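# Move the green pen from blue plate to white plate

## Task

Take the green pen off the blue plate and set it down on the white plate; when finished, neither arm, gripper nor camera cable may be touching the pen.

## Robot and tools

Robot: two arms, left_arm (on the +y side of the table) and right_arm (on the -y side). Arm names do not match image sides. Calibrated bases in the scene frame: left_arm at (-0.015, +0.340, 0) m with quat_wxyz (+1.000, 0, 0, -0.004); right_arm at (+0.046, -0.370, 0) m with quat_wxyz (+1.000, 0, 0, +0.015). Both bases have +z pointing up.

Frames: the scene frame has its origin on the table surface halfway between the nominal bases, +x reaching out over the table, +z up. Every hand position, quaternion, velocity, Hand target and wrist-camera pose is given in that arm's own base frame. Fixed cameras and the table use the scene frame. Reported hand poses can be off by a few centimetres, more at long reach.

Gripper: fingers extend along its +z axis and close along its y axis. end_effector_position is the point between the pads, roughly 1 cm short of the fingertips.

Row format (shared by execute_actions and move): 16 numbers, always both arms even if one is idle. First left_arm: x, y, z, qw, qx, qy, qz, opening; then the same eight for right_arm. x, y, z are an absolute goal position in metres in that arm's base frame; the quaternion is an absolute goal orientation, w first. opening runs from -1 (closed) to +1 (fully open, 0.093 m); it is a command, so 0 means half-way, not 'no change'.

execute_actions(actions, cameras): actions is a list of actions; each action is a list of up to 15 rows, one row per 1/30 s step, and if shorter the last row is repeated to fill 15 steps (0.5 s per action). A target more than 0.6 m from a gripper's current position along any of its own axes gets that action refused for both arms; a malformed action, or a first action failing that check against the latest reported state, voids the whole call. An empty list just reports state and images. cameras: list of names, null/omitted/["all"] for all, [] for none; a wrong name voids the call.

move(target, speed, blend, opening_speed, blocking, cameras): drives each gripper in a straight line from its Hand target to the row's pose (one row, or a list of up to 15 rows sharing a 10 s budget; no 0.6 m check). speed is m/s, 0.002 to 2.9, default 0.25, one value or one per target; rotation is capped at twice that in rad/s. blend (m) rounds corners between listed targets; 0 stops at each. opening_speed (0.2 or more, scale units per second) ramps finger commands. blocking=false returns after about 0.5 s while the motion continues; a new move takes over from the current point. The path ignores obstacles and the other arm, and the gripper may lag or overshoot, more when fast or near full stretch. Do not route a path close to an arm's own base; go around it. Faster contact hits harder.

The result adds a 'move:' line: done, off_target, moving, held or fault, plus limits. An arm not named is done, i.e. resting within 10 mm and 2 degrees of its goal. held means a check blocked steps or the clearance check ended the move; limits=paced means the sent pose was clipped, limits=held that steps were withheld. done/off_target say nothing about contact.

wait(seconds 0 to 10): lets time pass with the last commands held; a running move keeps going. stop(): brakes a running move. zoom_image(camera, region [x0, y0, x1, y1] in pixels, at most 504x504, origin top-left) enlarges part of the newest image of cam_head_left, cam_head_right, cam_left_wrist or cam_right_wrist (all 672x504). finished_scene(scene: 1 or 2) ends the scene for good; the pen must already rest on the white plate untouched.

Control notes: per step the commanded orientation is clipped to within 40 degrees of the measured one, and position is favoured over orientation. After each action the arm heads for its Hand target, which may be short of your goal, so send the remainder next. Check the actual pose after each move and correct tilt; small moves may not happen or may drift sideways. To keep an arm still, resend its last reported pose and its opening every call; to keep orientation, repeat one fixed quaternion rather than copying the drifting reading.

Result lines: end_effector_position and end_effector_quat_wxyz; Hand target; Tool commands (current finger commands); grip_measured (finger motor on the -1..+1 scale, possibly reading up to about 0.02 too open); Joint positions (rad, last entry the finger gap in m, floored at zero); Joint velocities (marked within noise when still); Joint torques (N m, positive toward larger angle, entries 1 to 3 wrap past ±28); MOTOR HOT at 75 °C and OVER-TEMPERATURE FAULT at 90 °C, when the arm folds up and stays idle.

Gripping: pads meet near -0.94; each mm of object width adds about 0.0208. For a firm grip command at least 0.24 below the width reading; a small round pen may need lower. Keep sending that number while carrying; release with a value well above the width reading. Avoid sending a value far below in a single step, which spikes force.

Joint ranges (rad): waist -2.618 to 3.054, shoulder 0 to 3.142, elbow 0 to 3.142 (straight 2.901), wrist pitch/yaw -1.571 to 1.571, wrist roll -2.094 to 2.094.

Avoid: dropping the pen or releasing it while moving, slamming or pushing hard, the arms or grippers striking each other, anything leaving the table, and long stretched or loaded holds that heat motors. Occasional outside nudges may shift loose objects. Simulated time keeps running while replies are written.

Each tool is called after ">>>" as name(argument=value, ...), one argument or row to a line, values as JSON.

## Session

>>> execute_actions(
  actions=[],
)

Scene clock: 0.00 s.
left_arm: end_effector_position=(+0.3778, +0.0433, +0.0662) grip_measured=+1.000 end_effector_quat_wxyz=(+0.538, -0.102, +0.832, +0.092) | right_arm: end_effector_position=(+0.3883, -0.0296, +0.0658) grip_measured=+1.000 end_effector_quat_wxyz=(+0.518, +0.069, +0.847, -0.101)
Joint positions: left_arm=[-0.004 1.596 0.356 0.807 -0.27 -0.075 0.093] | right_arm=[0.046 1.599 0.425 0.694 0.285 0.036 0.093]
Joint velocities: within noise
Joint torques (N m): no reading
Motor temperatures (°C): left_arm=[26 28 30 30 26 28 26] | right_arm=[27 30 26 26 26 27 27]
Heat: left arm: 30 °C; right arm: 30 °C.
Hand target: left_arm +0.3805, +0.0433, +0.0712; +0.544, -0.103, +0.828, +0.092 | right_arm +0.3904, -0.0295, +0.0699; +0.523, +0.070, +0.844, -0.100
Tool commands: left_gripper/opening=+1.0 right_gripper/opening=+1.0

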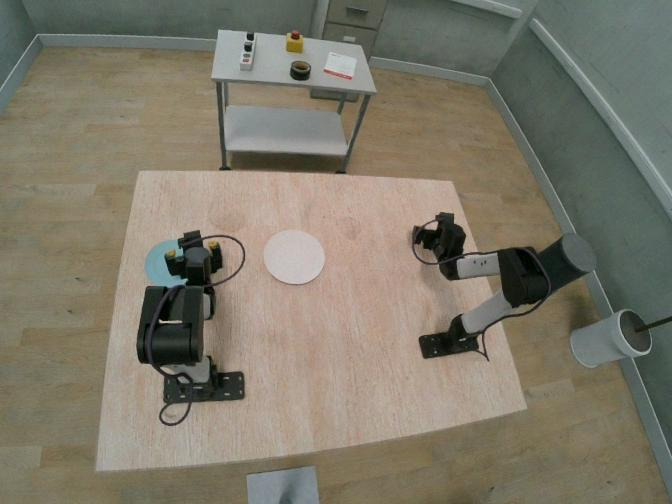

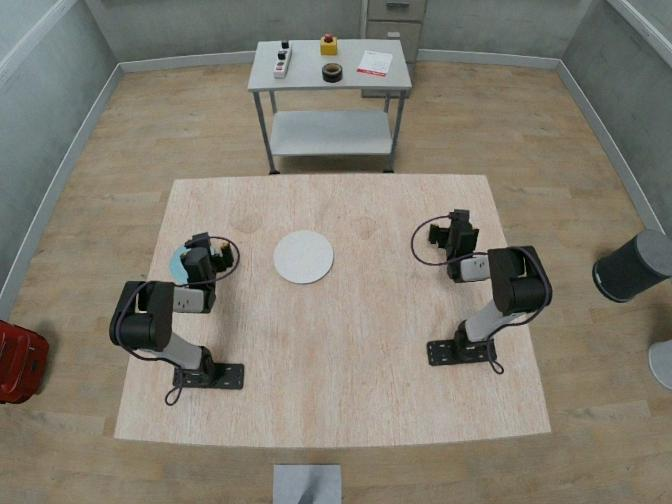

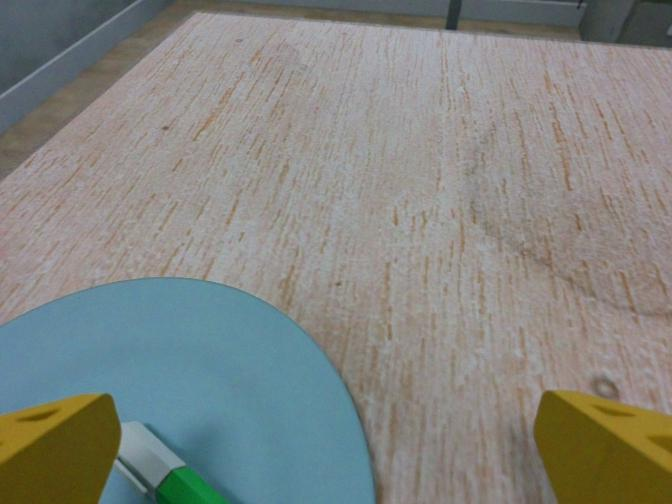

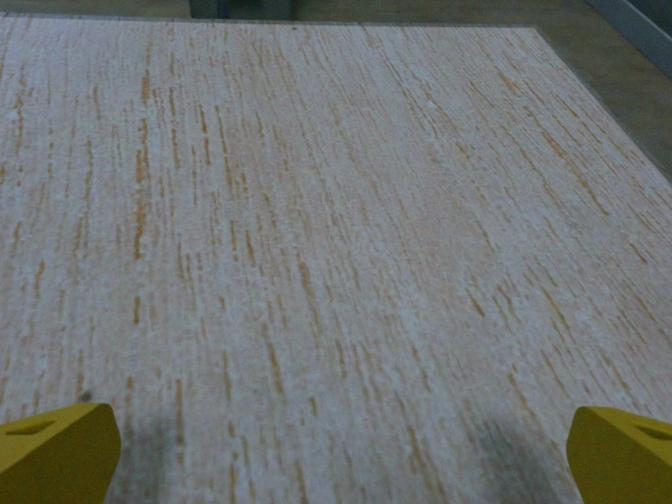

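>>> move(
  target=[0.27,0.09,0.22,0.1,0,0.995,0,1,0.3883,-0.0296,0.0658,0.518,0.069,0.847,-0.101,1],
  speed=0.4,
)

Scene clock: 8.83 s.
left_arm: end_effector_position=(+0.2655, +0.0907, +0.2125) grip_measured=+1.000 end_effector_quat_wxyz=(+0.093, -0.011, +0.996, +0.005) | right_arm: end_effector_position=(+0.3883, -0.0296, +0.0658) grip_measured=+1.000 end_effector_quat_wxyz=(+0.518, +0.069, +0.847, -0.101)
Joint positions: left_arm=[0.362 1.482 1.541 -1.452 0.055 0.335 0.093] | right_arm=[0.046 1.599 0.425 0.694 0.285 0.036 0.093]
Joint velocities: within noise
Joint torques (N m): left_arm=[0.49 -3.63 10.51 0.67 0.25 0.2] | right_arm=[0.21 -5.59 4.79 2.62 0.03 0.07]
Motor temperatures (°C): left_arm=[26 28 31 32 26 28 26] | right_arm=[27 31 27 29 26 27 27]
Heat: left arm: 32 °C; right arm: 31 °C.
Hand target: left_arm +0.2686, +0.0912, +0.2211; +0.101, -0.006, +0.995, +0.001 | right_arm +0.3883, -0.0296, +0.0658; +0.518, +0.069, +0.847, -0.101
Off the commanded pose: left_arm 0.009 m, 2 deg | right_arm 0.000 m, 0 deg.
move: done

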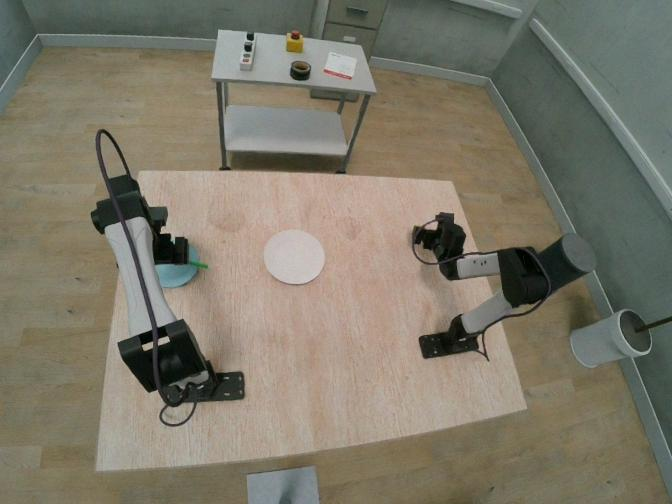

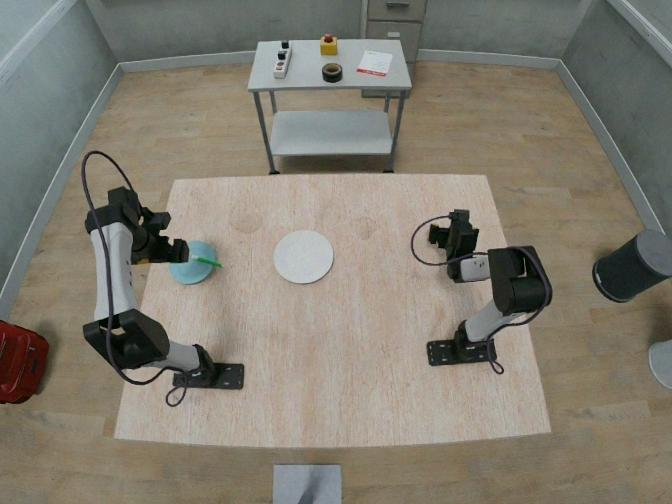

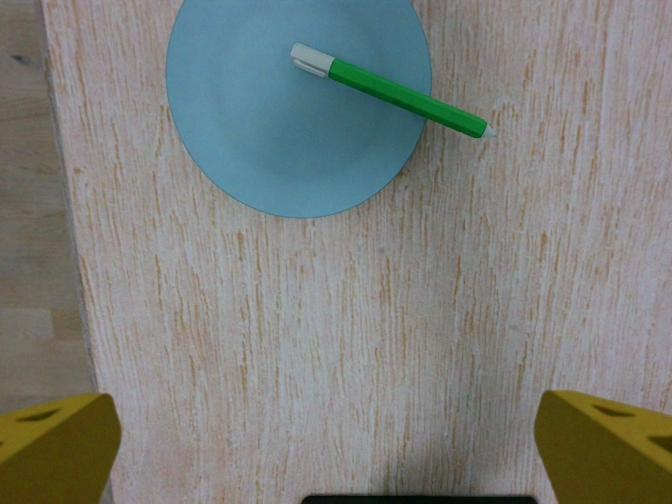

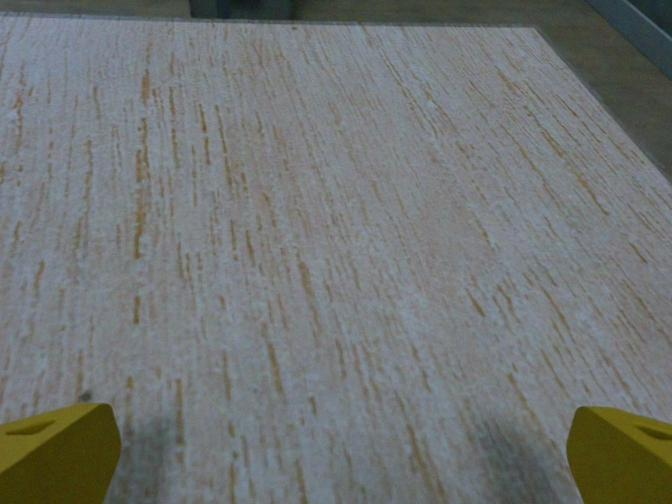

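>>> move(
  target=[0.31,0.058,0.16,0,-0.559,0.829,0,1,0.3883,-0.0296,0.0658,0.518,0.069,0.847,-0.101,1],
  cameras=["cam_head_right","cam_left_wrist"],
  speed=0.5,
)

Scene clock: 24.37 s.
left_arm: end_effector_position=(+0.2996, +0.0533, +0.1548) grip_measured=+1.000 end_effector_quat_wxyz=(-0.020, -0.552, +0.833, -0.009) | right_arm: end_effector_position=(+0.3883, -0.0296, +0.0658) grip_measured=+1.000 end_effector_quat_wxyz=(+0.518, +0.069, +0.847, -0.101)
Joint positions: left_arm=[0.194 1.724 1.574 -1.451 0.032 -0.977 0.093] | right_arm=[0.046 1.599 0.425 0.694 0.285 0.036 0.093]
Joint velocities: within noise
Joint torques (N m): left_arm=[-0.88 -5.04 10.18 0.45 -0.28 -0.15] | right_arm=[0.23 -5.57 4.75 2.61 0.02 0.07]
Motor temperatures (°C): left_arm=[26 29 35 31 26 28 26] | right_arm=[27 31 28 32 26 27 27]
Heat: left arm: 35 °C; right arm: 32 °C.
Hand target: left_arm +0.3102, +0.0563, +0.1604; -0.001, -0.555, +0.832, -0.005 | right_arm +0.3883, -0.0296, +0.0658; +0.518, +0.069, +0.847, -0.101
Off the commanded pose: left_arm 0.013 m, 3 deg | right_arm 0.000 m, 0 deg.
move: off_target (left_arm)
Images, in order (width x height): cam_head_right 672x504, cam_left_wrist 672x504.

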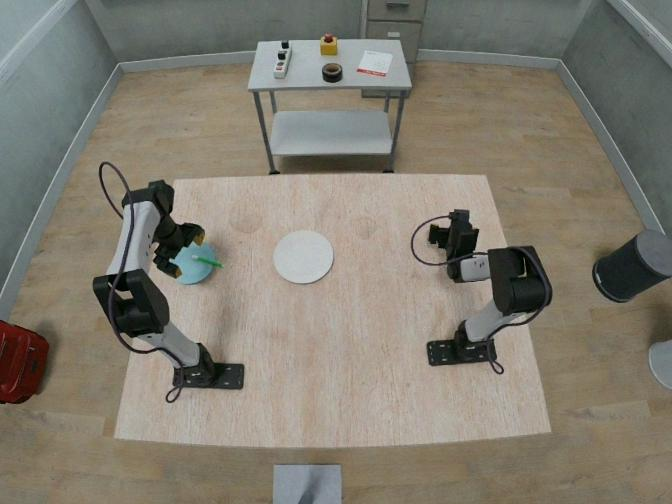

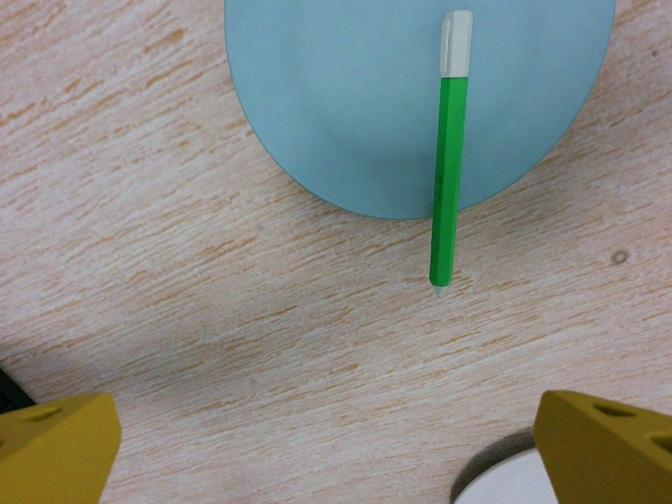

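>>> move(
  target=[0.365,0.053,0.10,0.01,-0.537,0.843,0.005,0.5,0.3883,-0.0296,0.0658,0.518,0.069,0.847,-0.101,1],
  cameras=["cam_head_left","cam_head_right","cam_left_wrist"],
  speed=0.4,
)

>>> zoom_image(
  camera="cam_head_right",
  region=[140, 190, 280, 300],
)

Scene clock: 41.80 s.
left_arm: end_effector_position=(+0.3506, +0.0493, +0.0931) grip_measured=+0.503 end_effector_quat_wxyz=(-0.017, -0.533, +0.846, +0.004) | right_arm: end_effector_position=(+0.3883, -0.0296, +0.0658) grip_measured=+1.000 end_effector_quat_wxyz=(+0.518, +0.069, +0.847, -0.101)
Joint positions: left_arm=[0.143 1.924 1.581 -1.262 0.006 -0.983 0.069] | right_arm=[0.046 1.599 0.425 0.694 0.285 0.036 0.093]
Joint velocities: within noise
Joint torques (N m): left_arm=[-0.68 -7.04 10.1 0.54 -0.31 -0.15] | right_arm=[0.23 -5.56 4.78 2.63 0.01 0.07]
Motor temperatures (°C): left_arm=[26 30 36 30 26 28 26] | right_arm=[27 32 28 33 26 27 27]
Heat: left arm: 36 °C; right arm: 33 °C.
Hand target: left_arm +0.3646, +0.0528, +0.1002; +0.010, -0.537, +0.843, +0.005 | right_arm +0.3883, -0.0296, +0.0658; +0.518, +0.069, +0.847, -0.101
Off the commanded pose: left_arm 0.016 m, 3 deg | right_arm 0.000 m, 0 deg.
move: off_target (left_arm)
Images, in order (width x height): cam_head_left 672x504, cam_head_right 672x504, cam_left_wrist 672x504.

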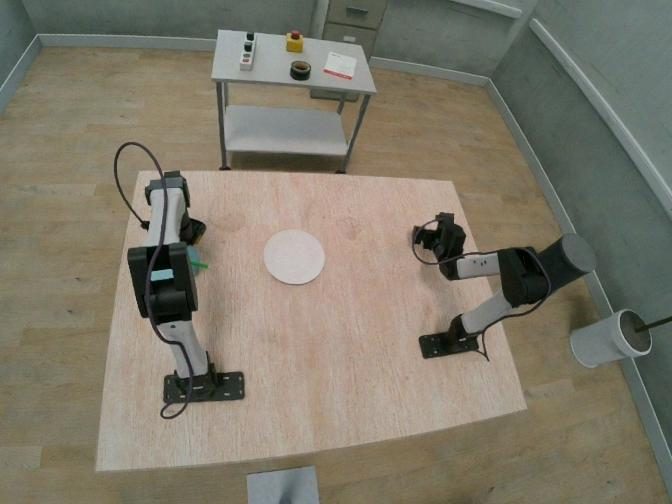

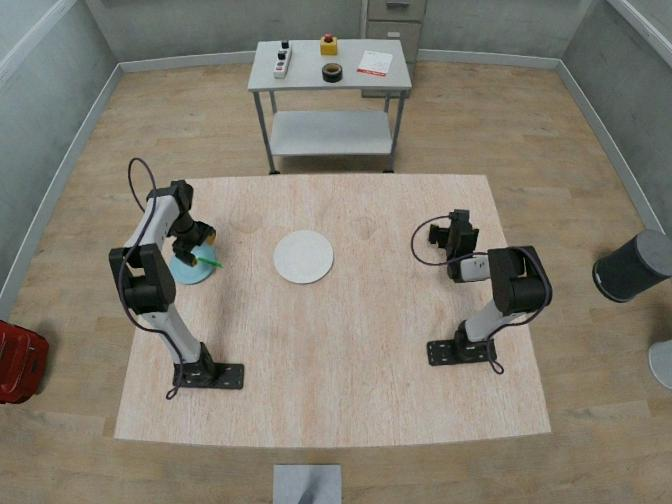

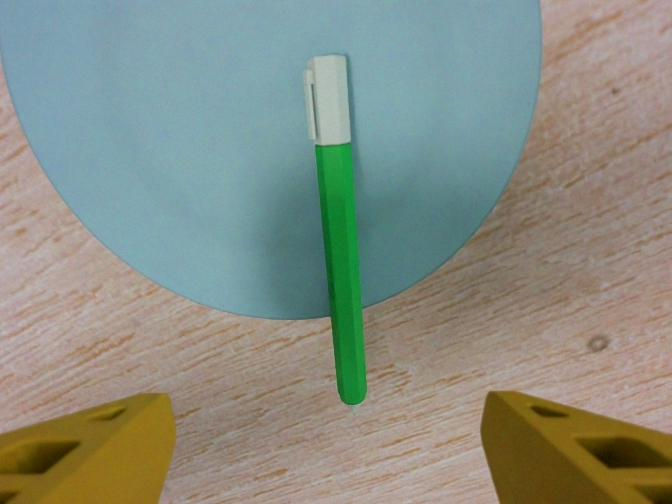

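Scaled by 3.600.

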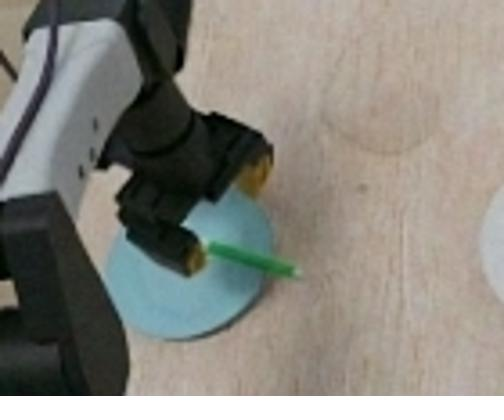

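>>> move(
  target=[0.375,0.053,0.055,0.025,-0.545,0.838,0.0,0.5,0.3883,-0.0296,0.0658,0.518,0.069,0.847,-0.101,1],
  cameras=["cam_head_right","cam_left_wrist"],
  speed=0.2,
)

>>> zoom_image(
  camera="cam_head_right",
  region=[140, 190, 280, 300],
)

Scene clock: 50.63 s.
left_arm: end_effector_position=(+0.3760, +0.0519, +0.0638) grip_measured=+0.503 end_effector_quat_wxyz=(+0.024, -0.541, +0.841, -0.012) | right_arm: end_effector_position=(+0.3883, -0.0296, +0.0658) grip_measured=+1.000 end_effector_quat_wxyz=(+0.518, +0.069, +0.847, -0.101)
Joint positions: left_arm=[0.138 1.959 1.511 -1.07 0.001 -1.006 0.069] | right_arm=[0.046 1.599 0.425 0.694 0.285 0.036 0.093]
Joint velocities: within noise
Joint torques (N m): left_arm=[-0.68 -7.16 4.96 0.77 -0.32 -0.14] | right_arm=[0.2 -5.6 4.78 2.62 0.02 0.08]
Motor temperatures (°C): left_arm=[26 31 37 30 26 28 26] | right_arm=[27 32 29 34 26 27 27]
Heat: left arm: 37 °C; right arm: 34 °C.
Hand target: left_arm +0.3744, +0.0531, +0.0550; +0.024, -0.545, +0.838, +0.001 | right_arm +0.3883, -0.0296, +0.0658; +0.518, +0.069, +0.847, -0.101
Off the commanded pose: left_arm 0.009 m, 1 deg | right_arm 0.000 m, 0 deg.
move: done
Images, in order (width x height): cam_head_right 672x504, cam_left_wrist 672x504.

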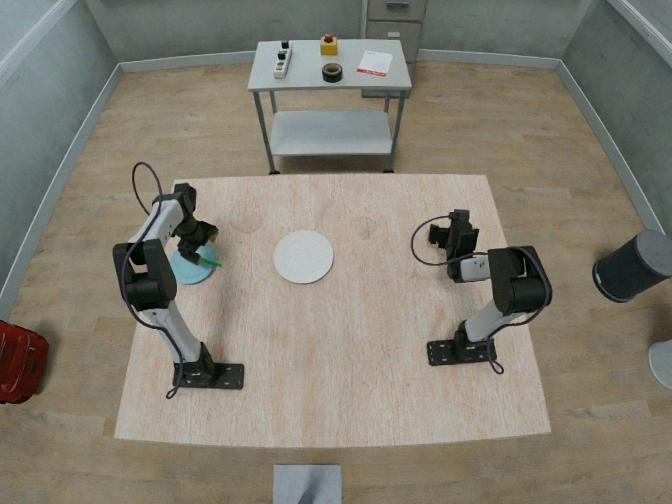

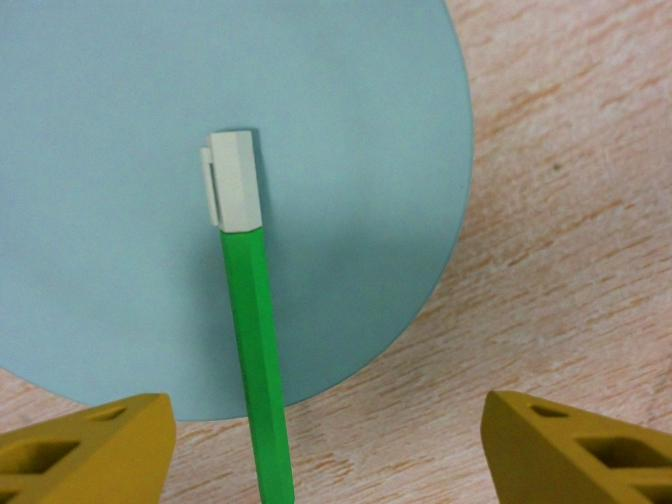

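Scaled by 3.600.

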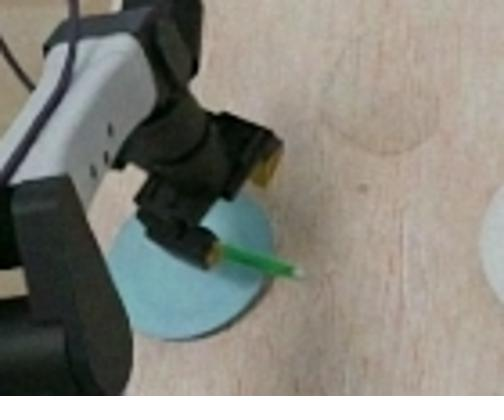

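>>> move(
  target=[0.361,0.066,0.030,0.025,-0.563,0.826,0.01,0.5,0.3883,-0.0296,0.0658,0.518,0.069,0.847,-0.101,1],
  cameras=["cam_head_right","cam_left_wrist"],
  speed=0.15,
)

>>> zoom_image(
  camera="cam_head_right",
  region=[140, 190, 280, 300],
)

Scene clock: 60.50 s.
left_arm: end_effector_position=(+0.3647, +0.0597, +0.0363) grip_measured=+0.503 end_effector_quat_wxyz=(+0.022, -0.554, +0.832, -0.002) | right_arm: end_effector_position=(+0.3883, -0.0296, +0.0658) grip_measured=+1.000 end_effector_quat_wxyz=(+0.518, +0.069, +0.847, -0.101)
Joint positions: left_arm=[0.156 1.959 1.399 -0.969 -0.014 -1.018 0.069] | right_arm=[0.046 1.599 0.425 0.694 0.285 0.036 0.093]
Joint velocities: within noise
Joint torques (N m): left_arm=[0.57 -7.61 4.59 0.75 -0.34 -0.15] | right_arm=[0.23 -5.56 4.77 2.63 0.01 0.08]
Motor temperatures (°C): left_arm=[26 33 35 30 26 28 26] | right_arm=[27 32 29 34 26 27 27]
Heat: left arm: 35 °C; right arm: 34 °C.
Hand target: left_arm +0.3613, +0.0658, +0.0302; +0.025, -0.563, +0.826, +0.009 | right_arm +0.3883, -0.0296, +0.0658; +0.518, +0.069, +0.847, -0.101
Off the commanded pose: left_arm 0.010 m, 2 deg | right_arm 0.000 m, 0 deg.
move: done
Images, in order (width x height): cam_head_right 672x504, cam_left_wrist 672x504.

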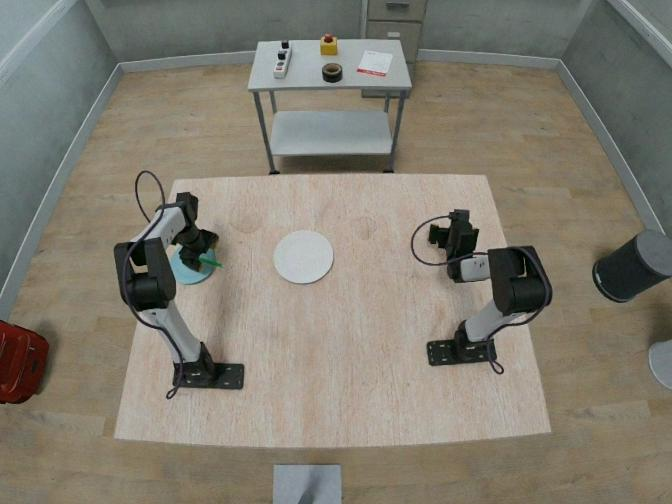

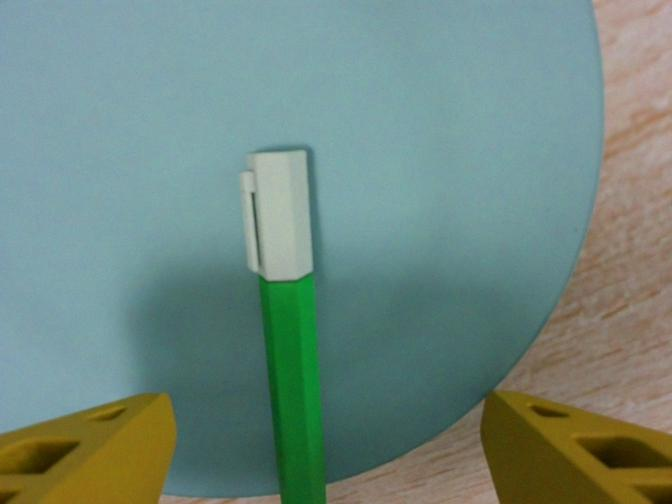

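Scaled by 3.600.

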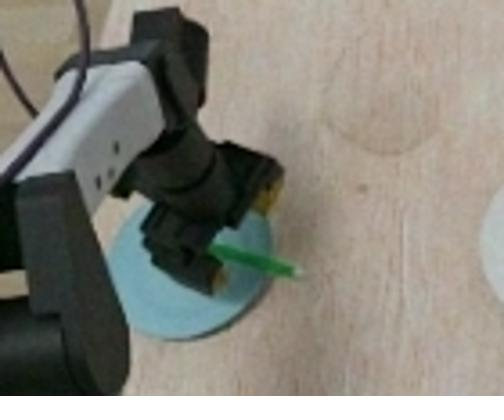

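>>> move(
  target=[
    [0.356,0.068,0.017,0.025,-0.563,0.826,0.01,0.5,0.3883,-0.0296,0.0658,0.518,0.069,0.847,-0.101,1],
    [0.356,0.068,0.017,0.025,-0.563,0.826,0.01,-1,0.3883,-0.0296,0.0658,0.518,0.069,0.847,-0.101,1],
  ],
  cameras=["cam_head_right","cam_left_wrist"],
  speed=0.1,
  opening_speed=1.2,
)

Scene clock: 69.30 s.
left_arm: end_effector_position=(+0.3668, +0.0623, +0.0256) grip_measured=-0.883 end_effector_quat_wxyz=(+0.034, -0.557, +0.830, -0.007) | right_arm: end_effector_position=(+0.3883, -0.0296, +0.0658) grip_measured=+1.000 end_effector_quat_wxyz=(+0.518, +0.069, +0.847, -0.101)
Joint positions: left_arm=[0.161 1.959 1.352 -0.895 -0.016 -1.021 0.003] | right_arm=[0.046 1.599 0.425 0.694 0.285 0.036 0.093]
Joint velocities: within noise
Joint torques (N m): left_arm=[0.73 -7.46 4.01 0.6 -0.33 -0.05] | right_arm=[0.23 -5.59 4.77 2.63 0.01 0.08]
Motor temperatures (°C): left_arm=[26 34 34 30 26 28 26] | right_arm=[27 32 29 35 26 27 27]
Heat: left arm: 34 °C; right arm: 35 °C.
Hand target: left_arm +0.3559, +0.0677, +0.0172; +0.025, -0.564, +0.825, +0.010 | right_arm +0.3883, -0.0296, +0.0658; +0.518, +0.069, +0.847, -0.101
Off the commanded pose: left_arm 0.015 m, 2 deg | right_arm 0.000 m, 0 deg.
move: off_target (left_arm); target 2's new opening was sent with left_arm's hand 0.014 m and 2 deg from that target
Images, in order (width x height): cam_head_right 672x504, cam_left_wrist 672x504.

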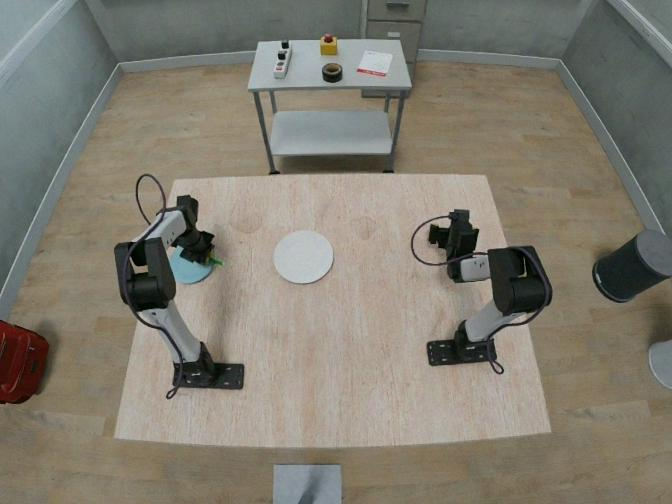

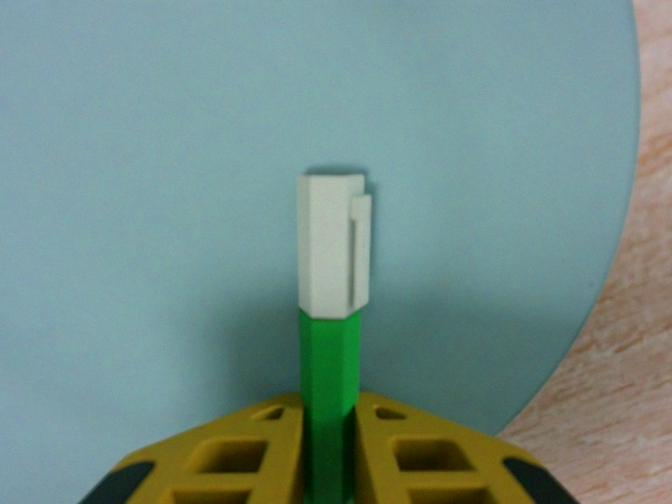

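>>> move(
  target=[
    [0.36,0.05,0.12,0.025,-0.5,0.866,0.01,-1,0.3883,-0.0296,0.0658,0.518,0.069,0.847,-0.101,1],
    [0.38,-0.245,0.10,0,-0.259,0.966,0,-1,0.3883,-0.0296,0.0658,0.518,0.069,0.847,-0.101,1],
  ],
  speed=0.35,
  blend=0.03,
)

>>> zoom_image(
  camera="cam_head_right",
  region=[230, 190, 370, 300],
)

Scene clock: 85.43 s.
left_arm: end_effector_position=(+0.3746, -0.2422, +0.0996) grip_measured=-0.892 end_effector_quat_wxyz=(+0.002, -0.246, +0.969, +0.007) | right_arm: end_effector_position=(+0.3883, -0.0296, +0.0658) grip_measured=+1.000 end_effector_quat_wxyz=(+0.518, +0.069, +0.847, -0.101)
Joint positions: left_arm=[-0.579 2.311 2.204 -1.472 -0.013 -1.076 0.002] | right_arm=[0.046 1.599 0.425 0.694 0.285 0.036 0.093]
Joint velocities: within noise
Joint torques (N m): left_arm=[0.54 -8.47 10.21 0.28 0.08 -0.15] | right_arm=[0.21 -5.56 4.78 2.62 0.02 0.08]
Motor temperatures (°C): left_arm=[26 36 34 30 26 28 27] | right_arm=[27 33 29 36 26 27 27]
Heat: left arm: 36 °C; right arm: 36 °C.
Hand target: left_arm +0.3792, -0.2438, +0.1001; +0.000, -0.257, +0.966, +0.002 | right_arm +0.3883, -0.0296, +0.0658; +0.518, +0.069, +0.847, -0.101
Off the commanded pose: left_arm 0.006 m, 2 deg | right_arm 0.000 m, 0 deg.
move: done

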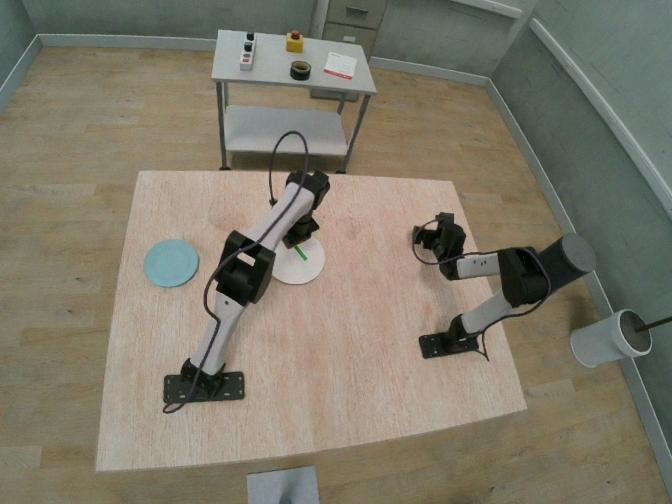

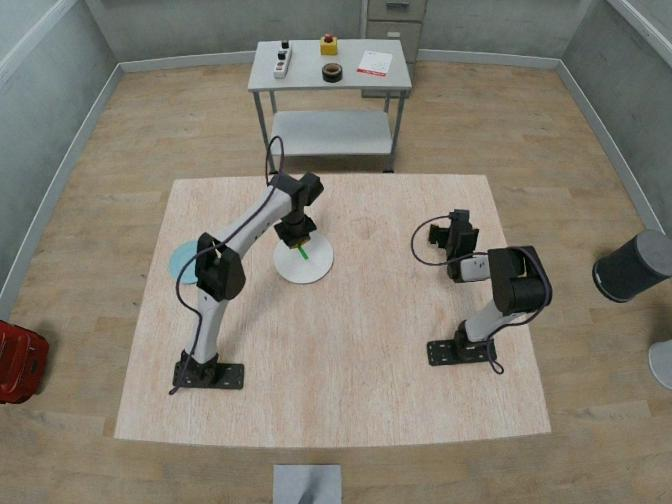

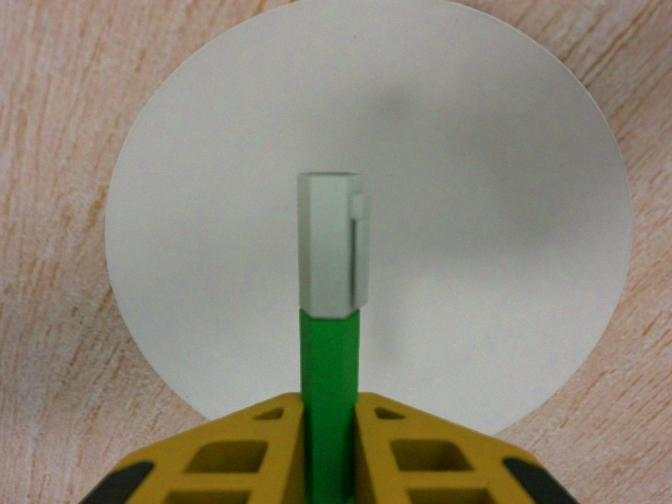

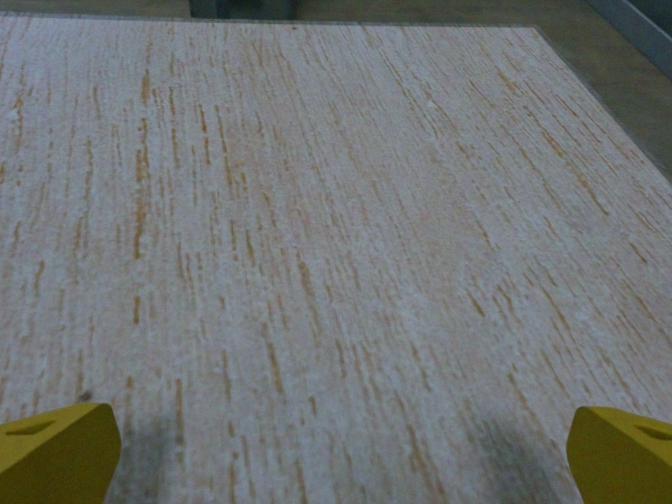

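Scaled by 3.600.

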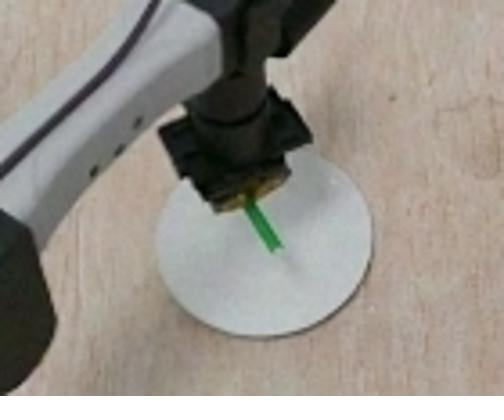

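>>> move(
  target=[
    [0.385,-0.242,0.045,0,-0.259,0.966,0,-1,0.3883,-0.0296,0.0658,0.518,0.069,0.847,-0.101,1],
    [0.385,-0.242,0.024,0,-0.259,0.966,0,-1,0.3883,-0.0296,0.0658,0.518,0.069,0.847,-0.101,1],
  ],
  speed=[0.25,0.06],
  cameras=["cam_head_right","cam_left_wrist"],
)

>>> zoom_image(
  camera="cam_head_right",
  region=[230, 190, 370, 300],
)

Scene clock: 96.40 s.
left_arm: end_effector_position=(+0.3871, -0.2444, +0.0379) grip_measured=-0.892 end_effector_quat_wxyz=(+0.012, -0.252, +0.968, -0.004) | right_arm: end_effector_position=(+0.3883, -0.0296, +0.0658) grip_measured=+1.000 end_effector_quat_wxyz=(+0.518, +0.069, +0.847, -0.101)
Joint positions: left_arm=[-0.568 2.328 1.988 -1.208 -0.013 -1.076 0.002] | right_arm=[0.046 1.599 0.425 0.694 0.285 0.036 0.093]
Joint velocities: within noise
Joint torques (N m): left_arm=[0.53 -8.96 4.78 0.68 0.1 -0.07] | right_arm=[0.23 -5.6 4.78 2.63 0.01 0.07]
Motor temperatures (°C): left_arm=[26 37 35 30 26 28 27] | right_arm=[27 33 29 36 26 27 27]
Heat: left arm: 37 °C; right arm: 36 °C.
Hand target: left_arm +0.3850, -0.2420, +0.0242; +0.000, -0.259, +0.966, +0.000 | right_arm +0.3883, -0.0296, +0.0658; +0.518, +0.069, +0.847, -0.101
Off the commanded pose: left_arm 0.014 m, 2 deg | right_arm 0.000 m, 0 deg.
move: off_target (left_arm)
Images, in order (width x height): cam_head_right 672x504, cam_left_wrist 672x504.

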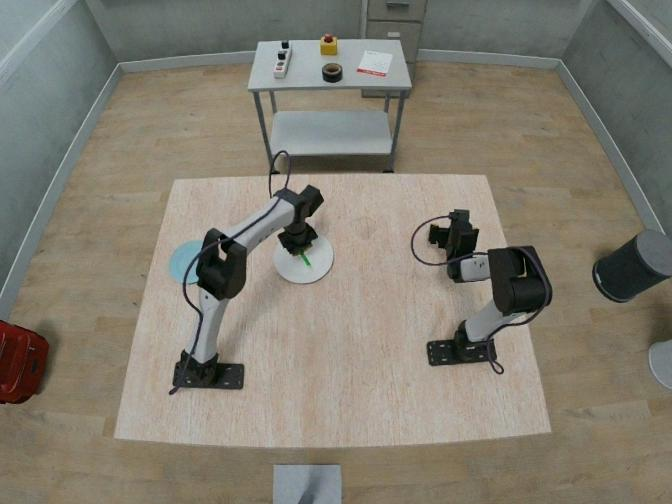

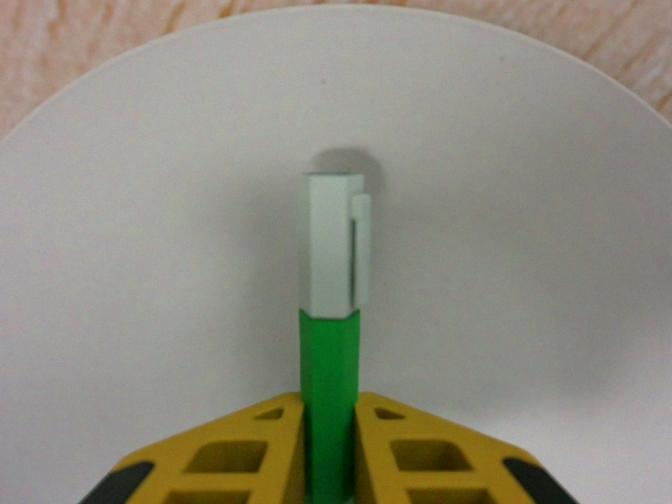

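Scaled by 3.600.

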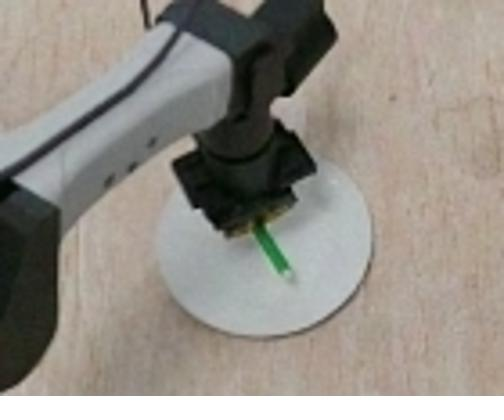

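>>> move(
  target=[0.382,-0.24,0.010,0,-0.259,0.966,0,-1,0.3883,-0.0296,0.0658,0.518,0.069,0.847,-0.101,1],
  speed=0.06,
  cameras=["cam_left_wrist"],
)

Scene clock: 104.60 s.
left_arm: end_effector_position=(+0.3836, -0.2421, +0.0249) grip_measured=-0.893 end_effector_quat_wxyz=(+0.009, -0.252, +0.968, +0.000) | right_arm: end_effector_position=(+0.3883, -0.0296, +0.0658) grip_measured=+1.000 end_effector_quat_wxyz=(+0.518, +0.069, +0.847, -0.101)
Joint positions: left_arm=[-0.568 2.328 1.936 -1.167 -0.013 -1.076 0.002] | right_arm=[0.046 1.599 0.425 0.694 0.285 0.036 0.093]
Joint velocities: within noise
Joint torques (N m): left_arm=[0.55 -9.31 3.6 0.83 0.1 -0.08] | right_arm=[0.2 -5.59 4.75 2.62 0.01 0.08]
Motor temperatures (°C): left_arm=[26 38 34 30 26 28 27] | right_arm=[27 33 29 37 26 27 27]
Heat: left arm: 38 °C; right arm: 37 °C.
Hand target: left_arm +0.3815, -0.2397, +0.0104; -0.001, -0.259, +0.966, +0.001 | right_arm +0.3883, -0.0296, +0.0658; +0.518, +0.069, +0.847, -0.101
Off the commanded pose: left_arm 0.015 m, 1 deg | right_arm 0.000 m, 0 deg.
move: off_target (left_arm)
Images, in order (width x height): cam_left_wrist 672x504.

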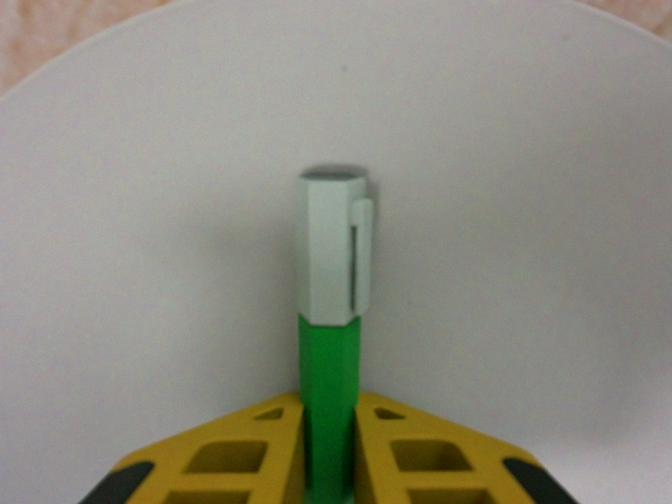

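>>> move(
  target=[
    [0.3815,-0.2397,0.0110,-0.001,-0.259,0.966,0.001,0.1,0.3883,-0.0296,0.0658,0.518,0.069,0.847,-0.101,1],
    [0.375,-0.24,0.13,0,-0.259,0.966,0,0.1,0.3883,-0.0296,0.0658,0.518,0.069,0.847,-0.101,1],
  ],
  speed=[0.1,0.2],
  opening_speed=1,
  cameras=["cam_head_right","cam_left_wrist"],
)

Scene clock: 112.67 s.
left_arm: end_effector_position=(+0.3748, -0.2368, +0.1137) grip_measured=+0.097 end_effector_quat_wxyz=(-0.003, -0.252, +0.968, +0.011) | right_arm: end_effector_position=(+0.3883, -0.0296, +0.0658) grip_measured=+1.000 end_effector_quat_wxyz=(+0.518, +0.069, +0.847, -0.101)
Joint positions: left_arm=[-0.568 2.328 2.289 -1.553 -0.011 -1.078 0.05] | right_arm=[0.046 1.599 0.425 0.694 0.285 0.036 0.093]
Joint velocities: within noise
Joint torques (N m): left_arm=[-0.21 -11.86 8.88 0.23 0.08 -0.15] | right_arm=[0.23 -5.6 4.77 2.61 0.02 0.08]
Motor temperatures (°C): left_arm=[26 39 34 30 26 28 27] | right_arm=[27 33 29 37 26 27 27]
Heat: left arm: 39 °C; right arm: 37 °C.
Hand target: left_arm +0.3748, -0.2397, +0.1297; +0.005, -0.259, +0.966, -0.005 | right_arm +0.3883, -0.0296, +0.0658; +0.518, +0.069, +0.847, -0.101
Off the commanded pose: left_arm 0.017 m, 2 deg | right_arm 0.000 m, 0 deg.
joint sent to its limit (left arm) — joint 4 (wrist pitch), lower limit. The joint targets still meet the commanded pose.
move: off_target (left_arm)
Images, in order (width x height): cam_head_right 672x504, cam_left_wrist 672x504.

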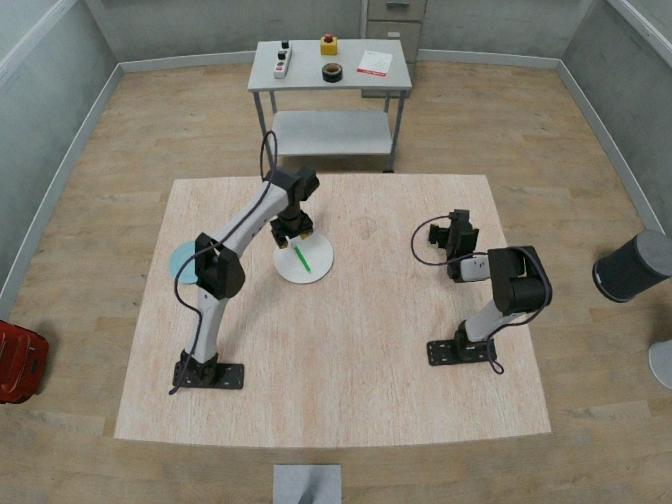

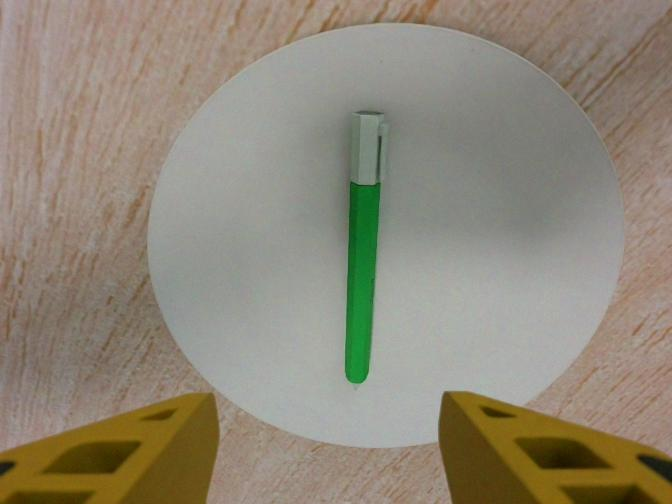

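>>> finished_scene(
  scene=1,
)

The scene is finished: the task was done.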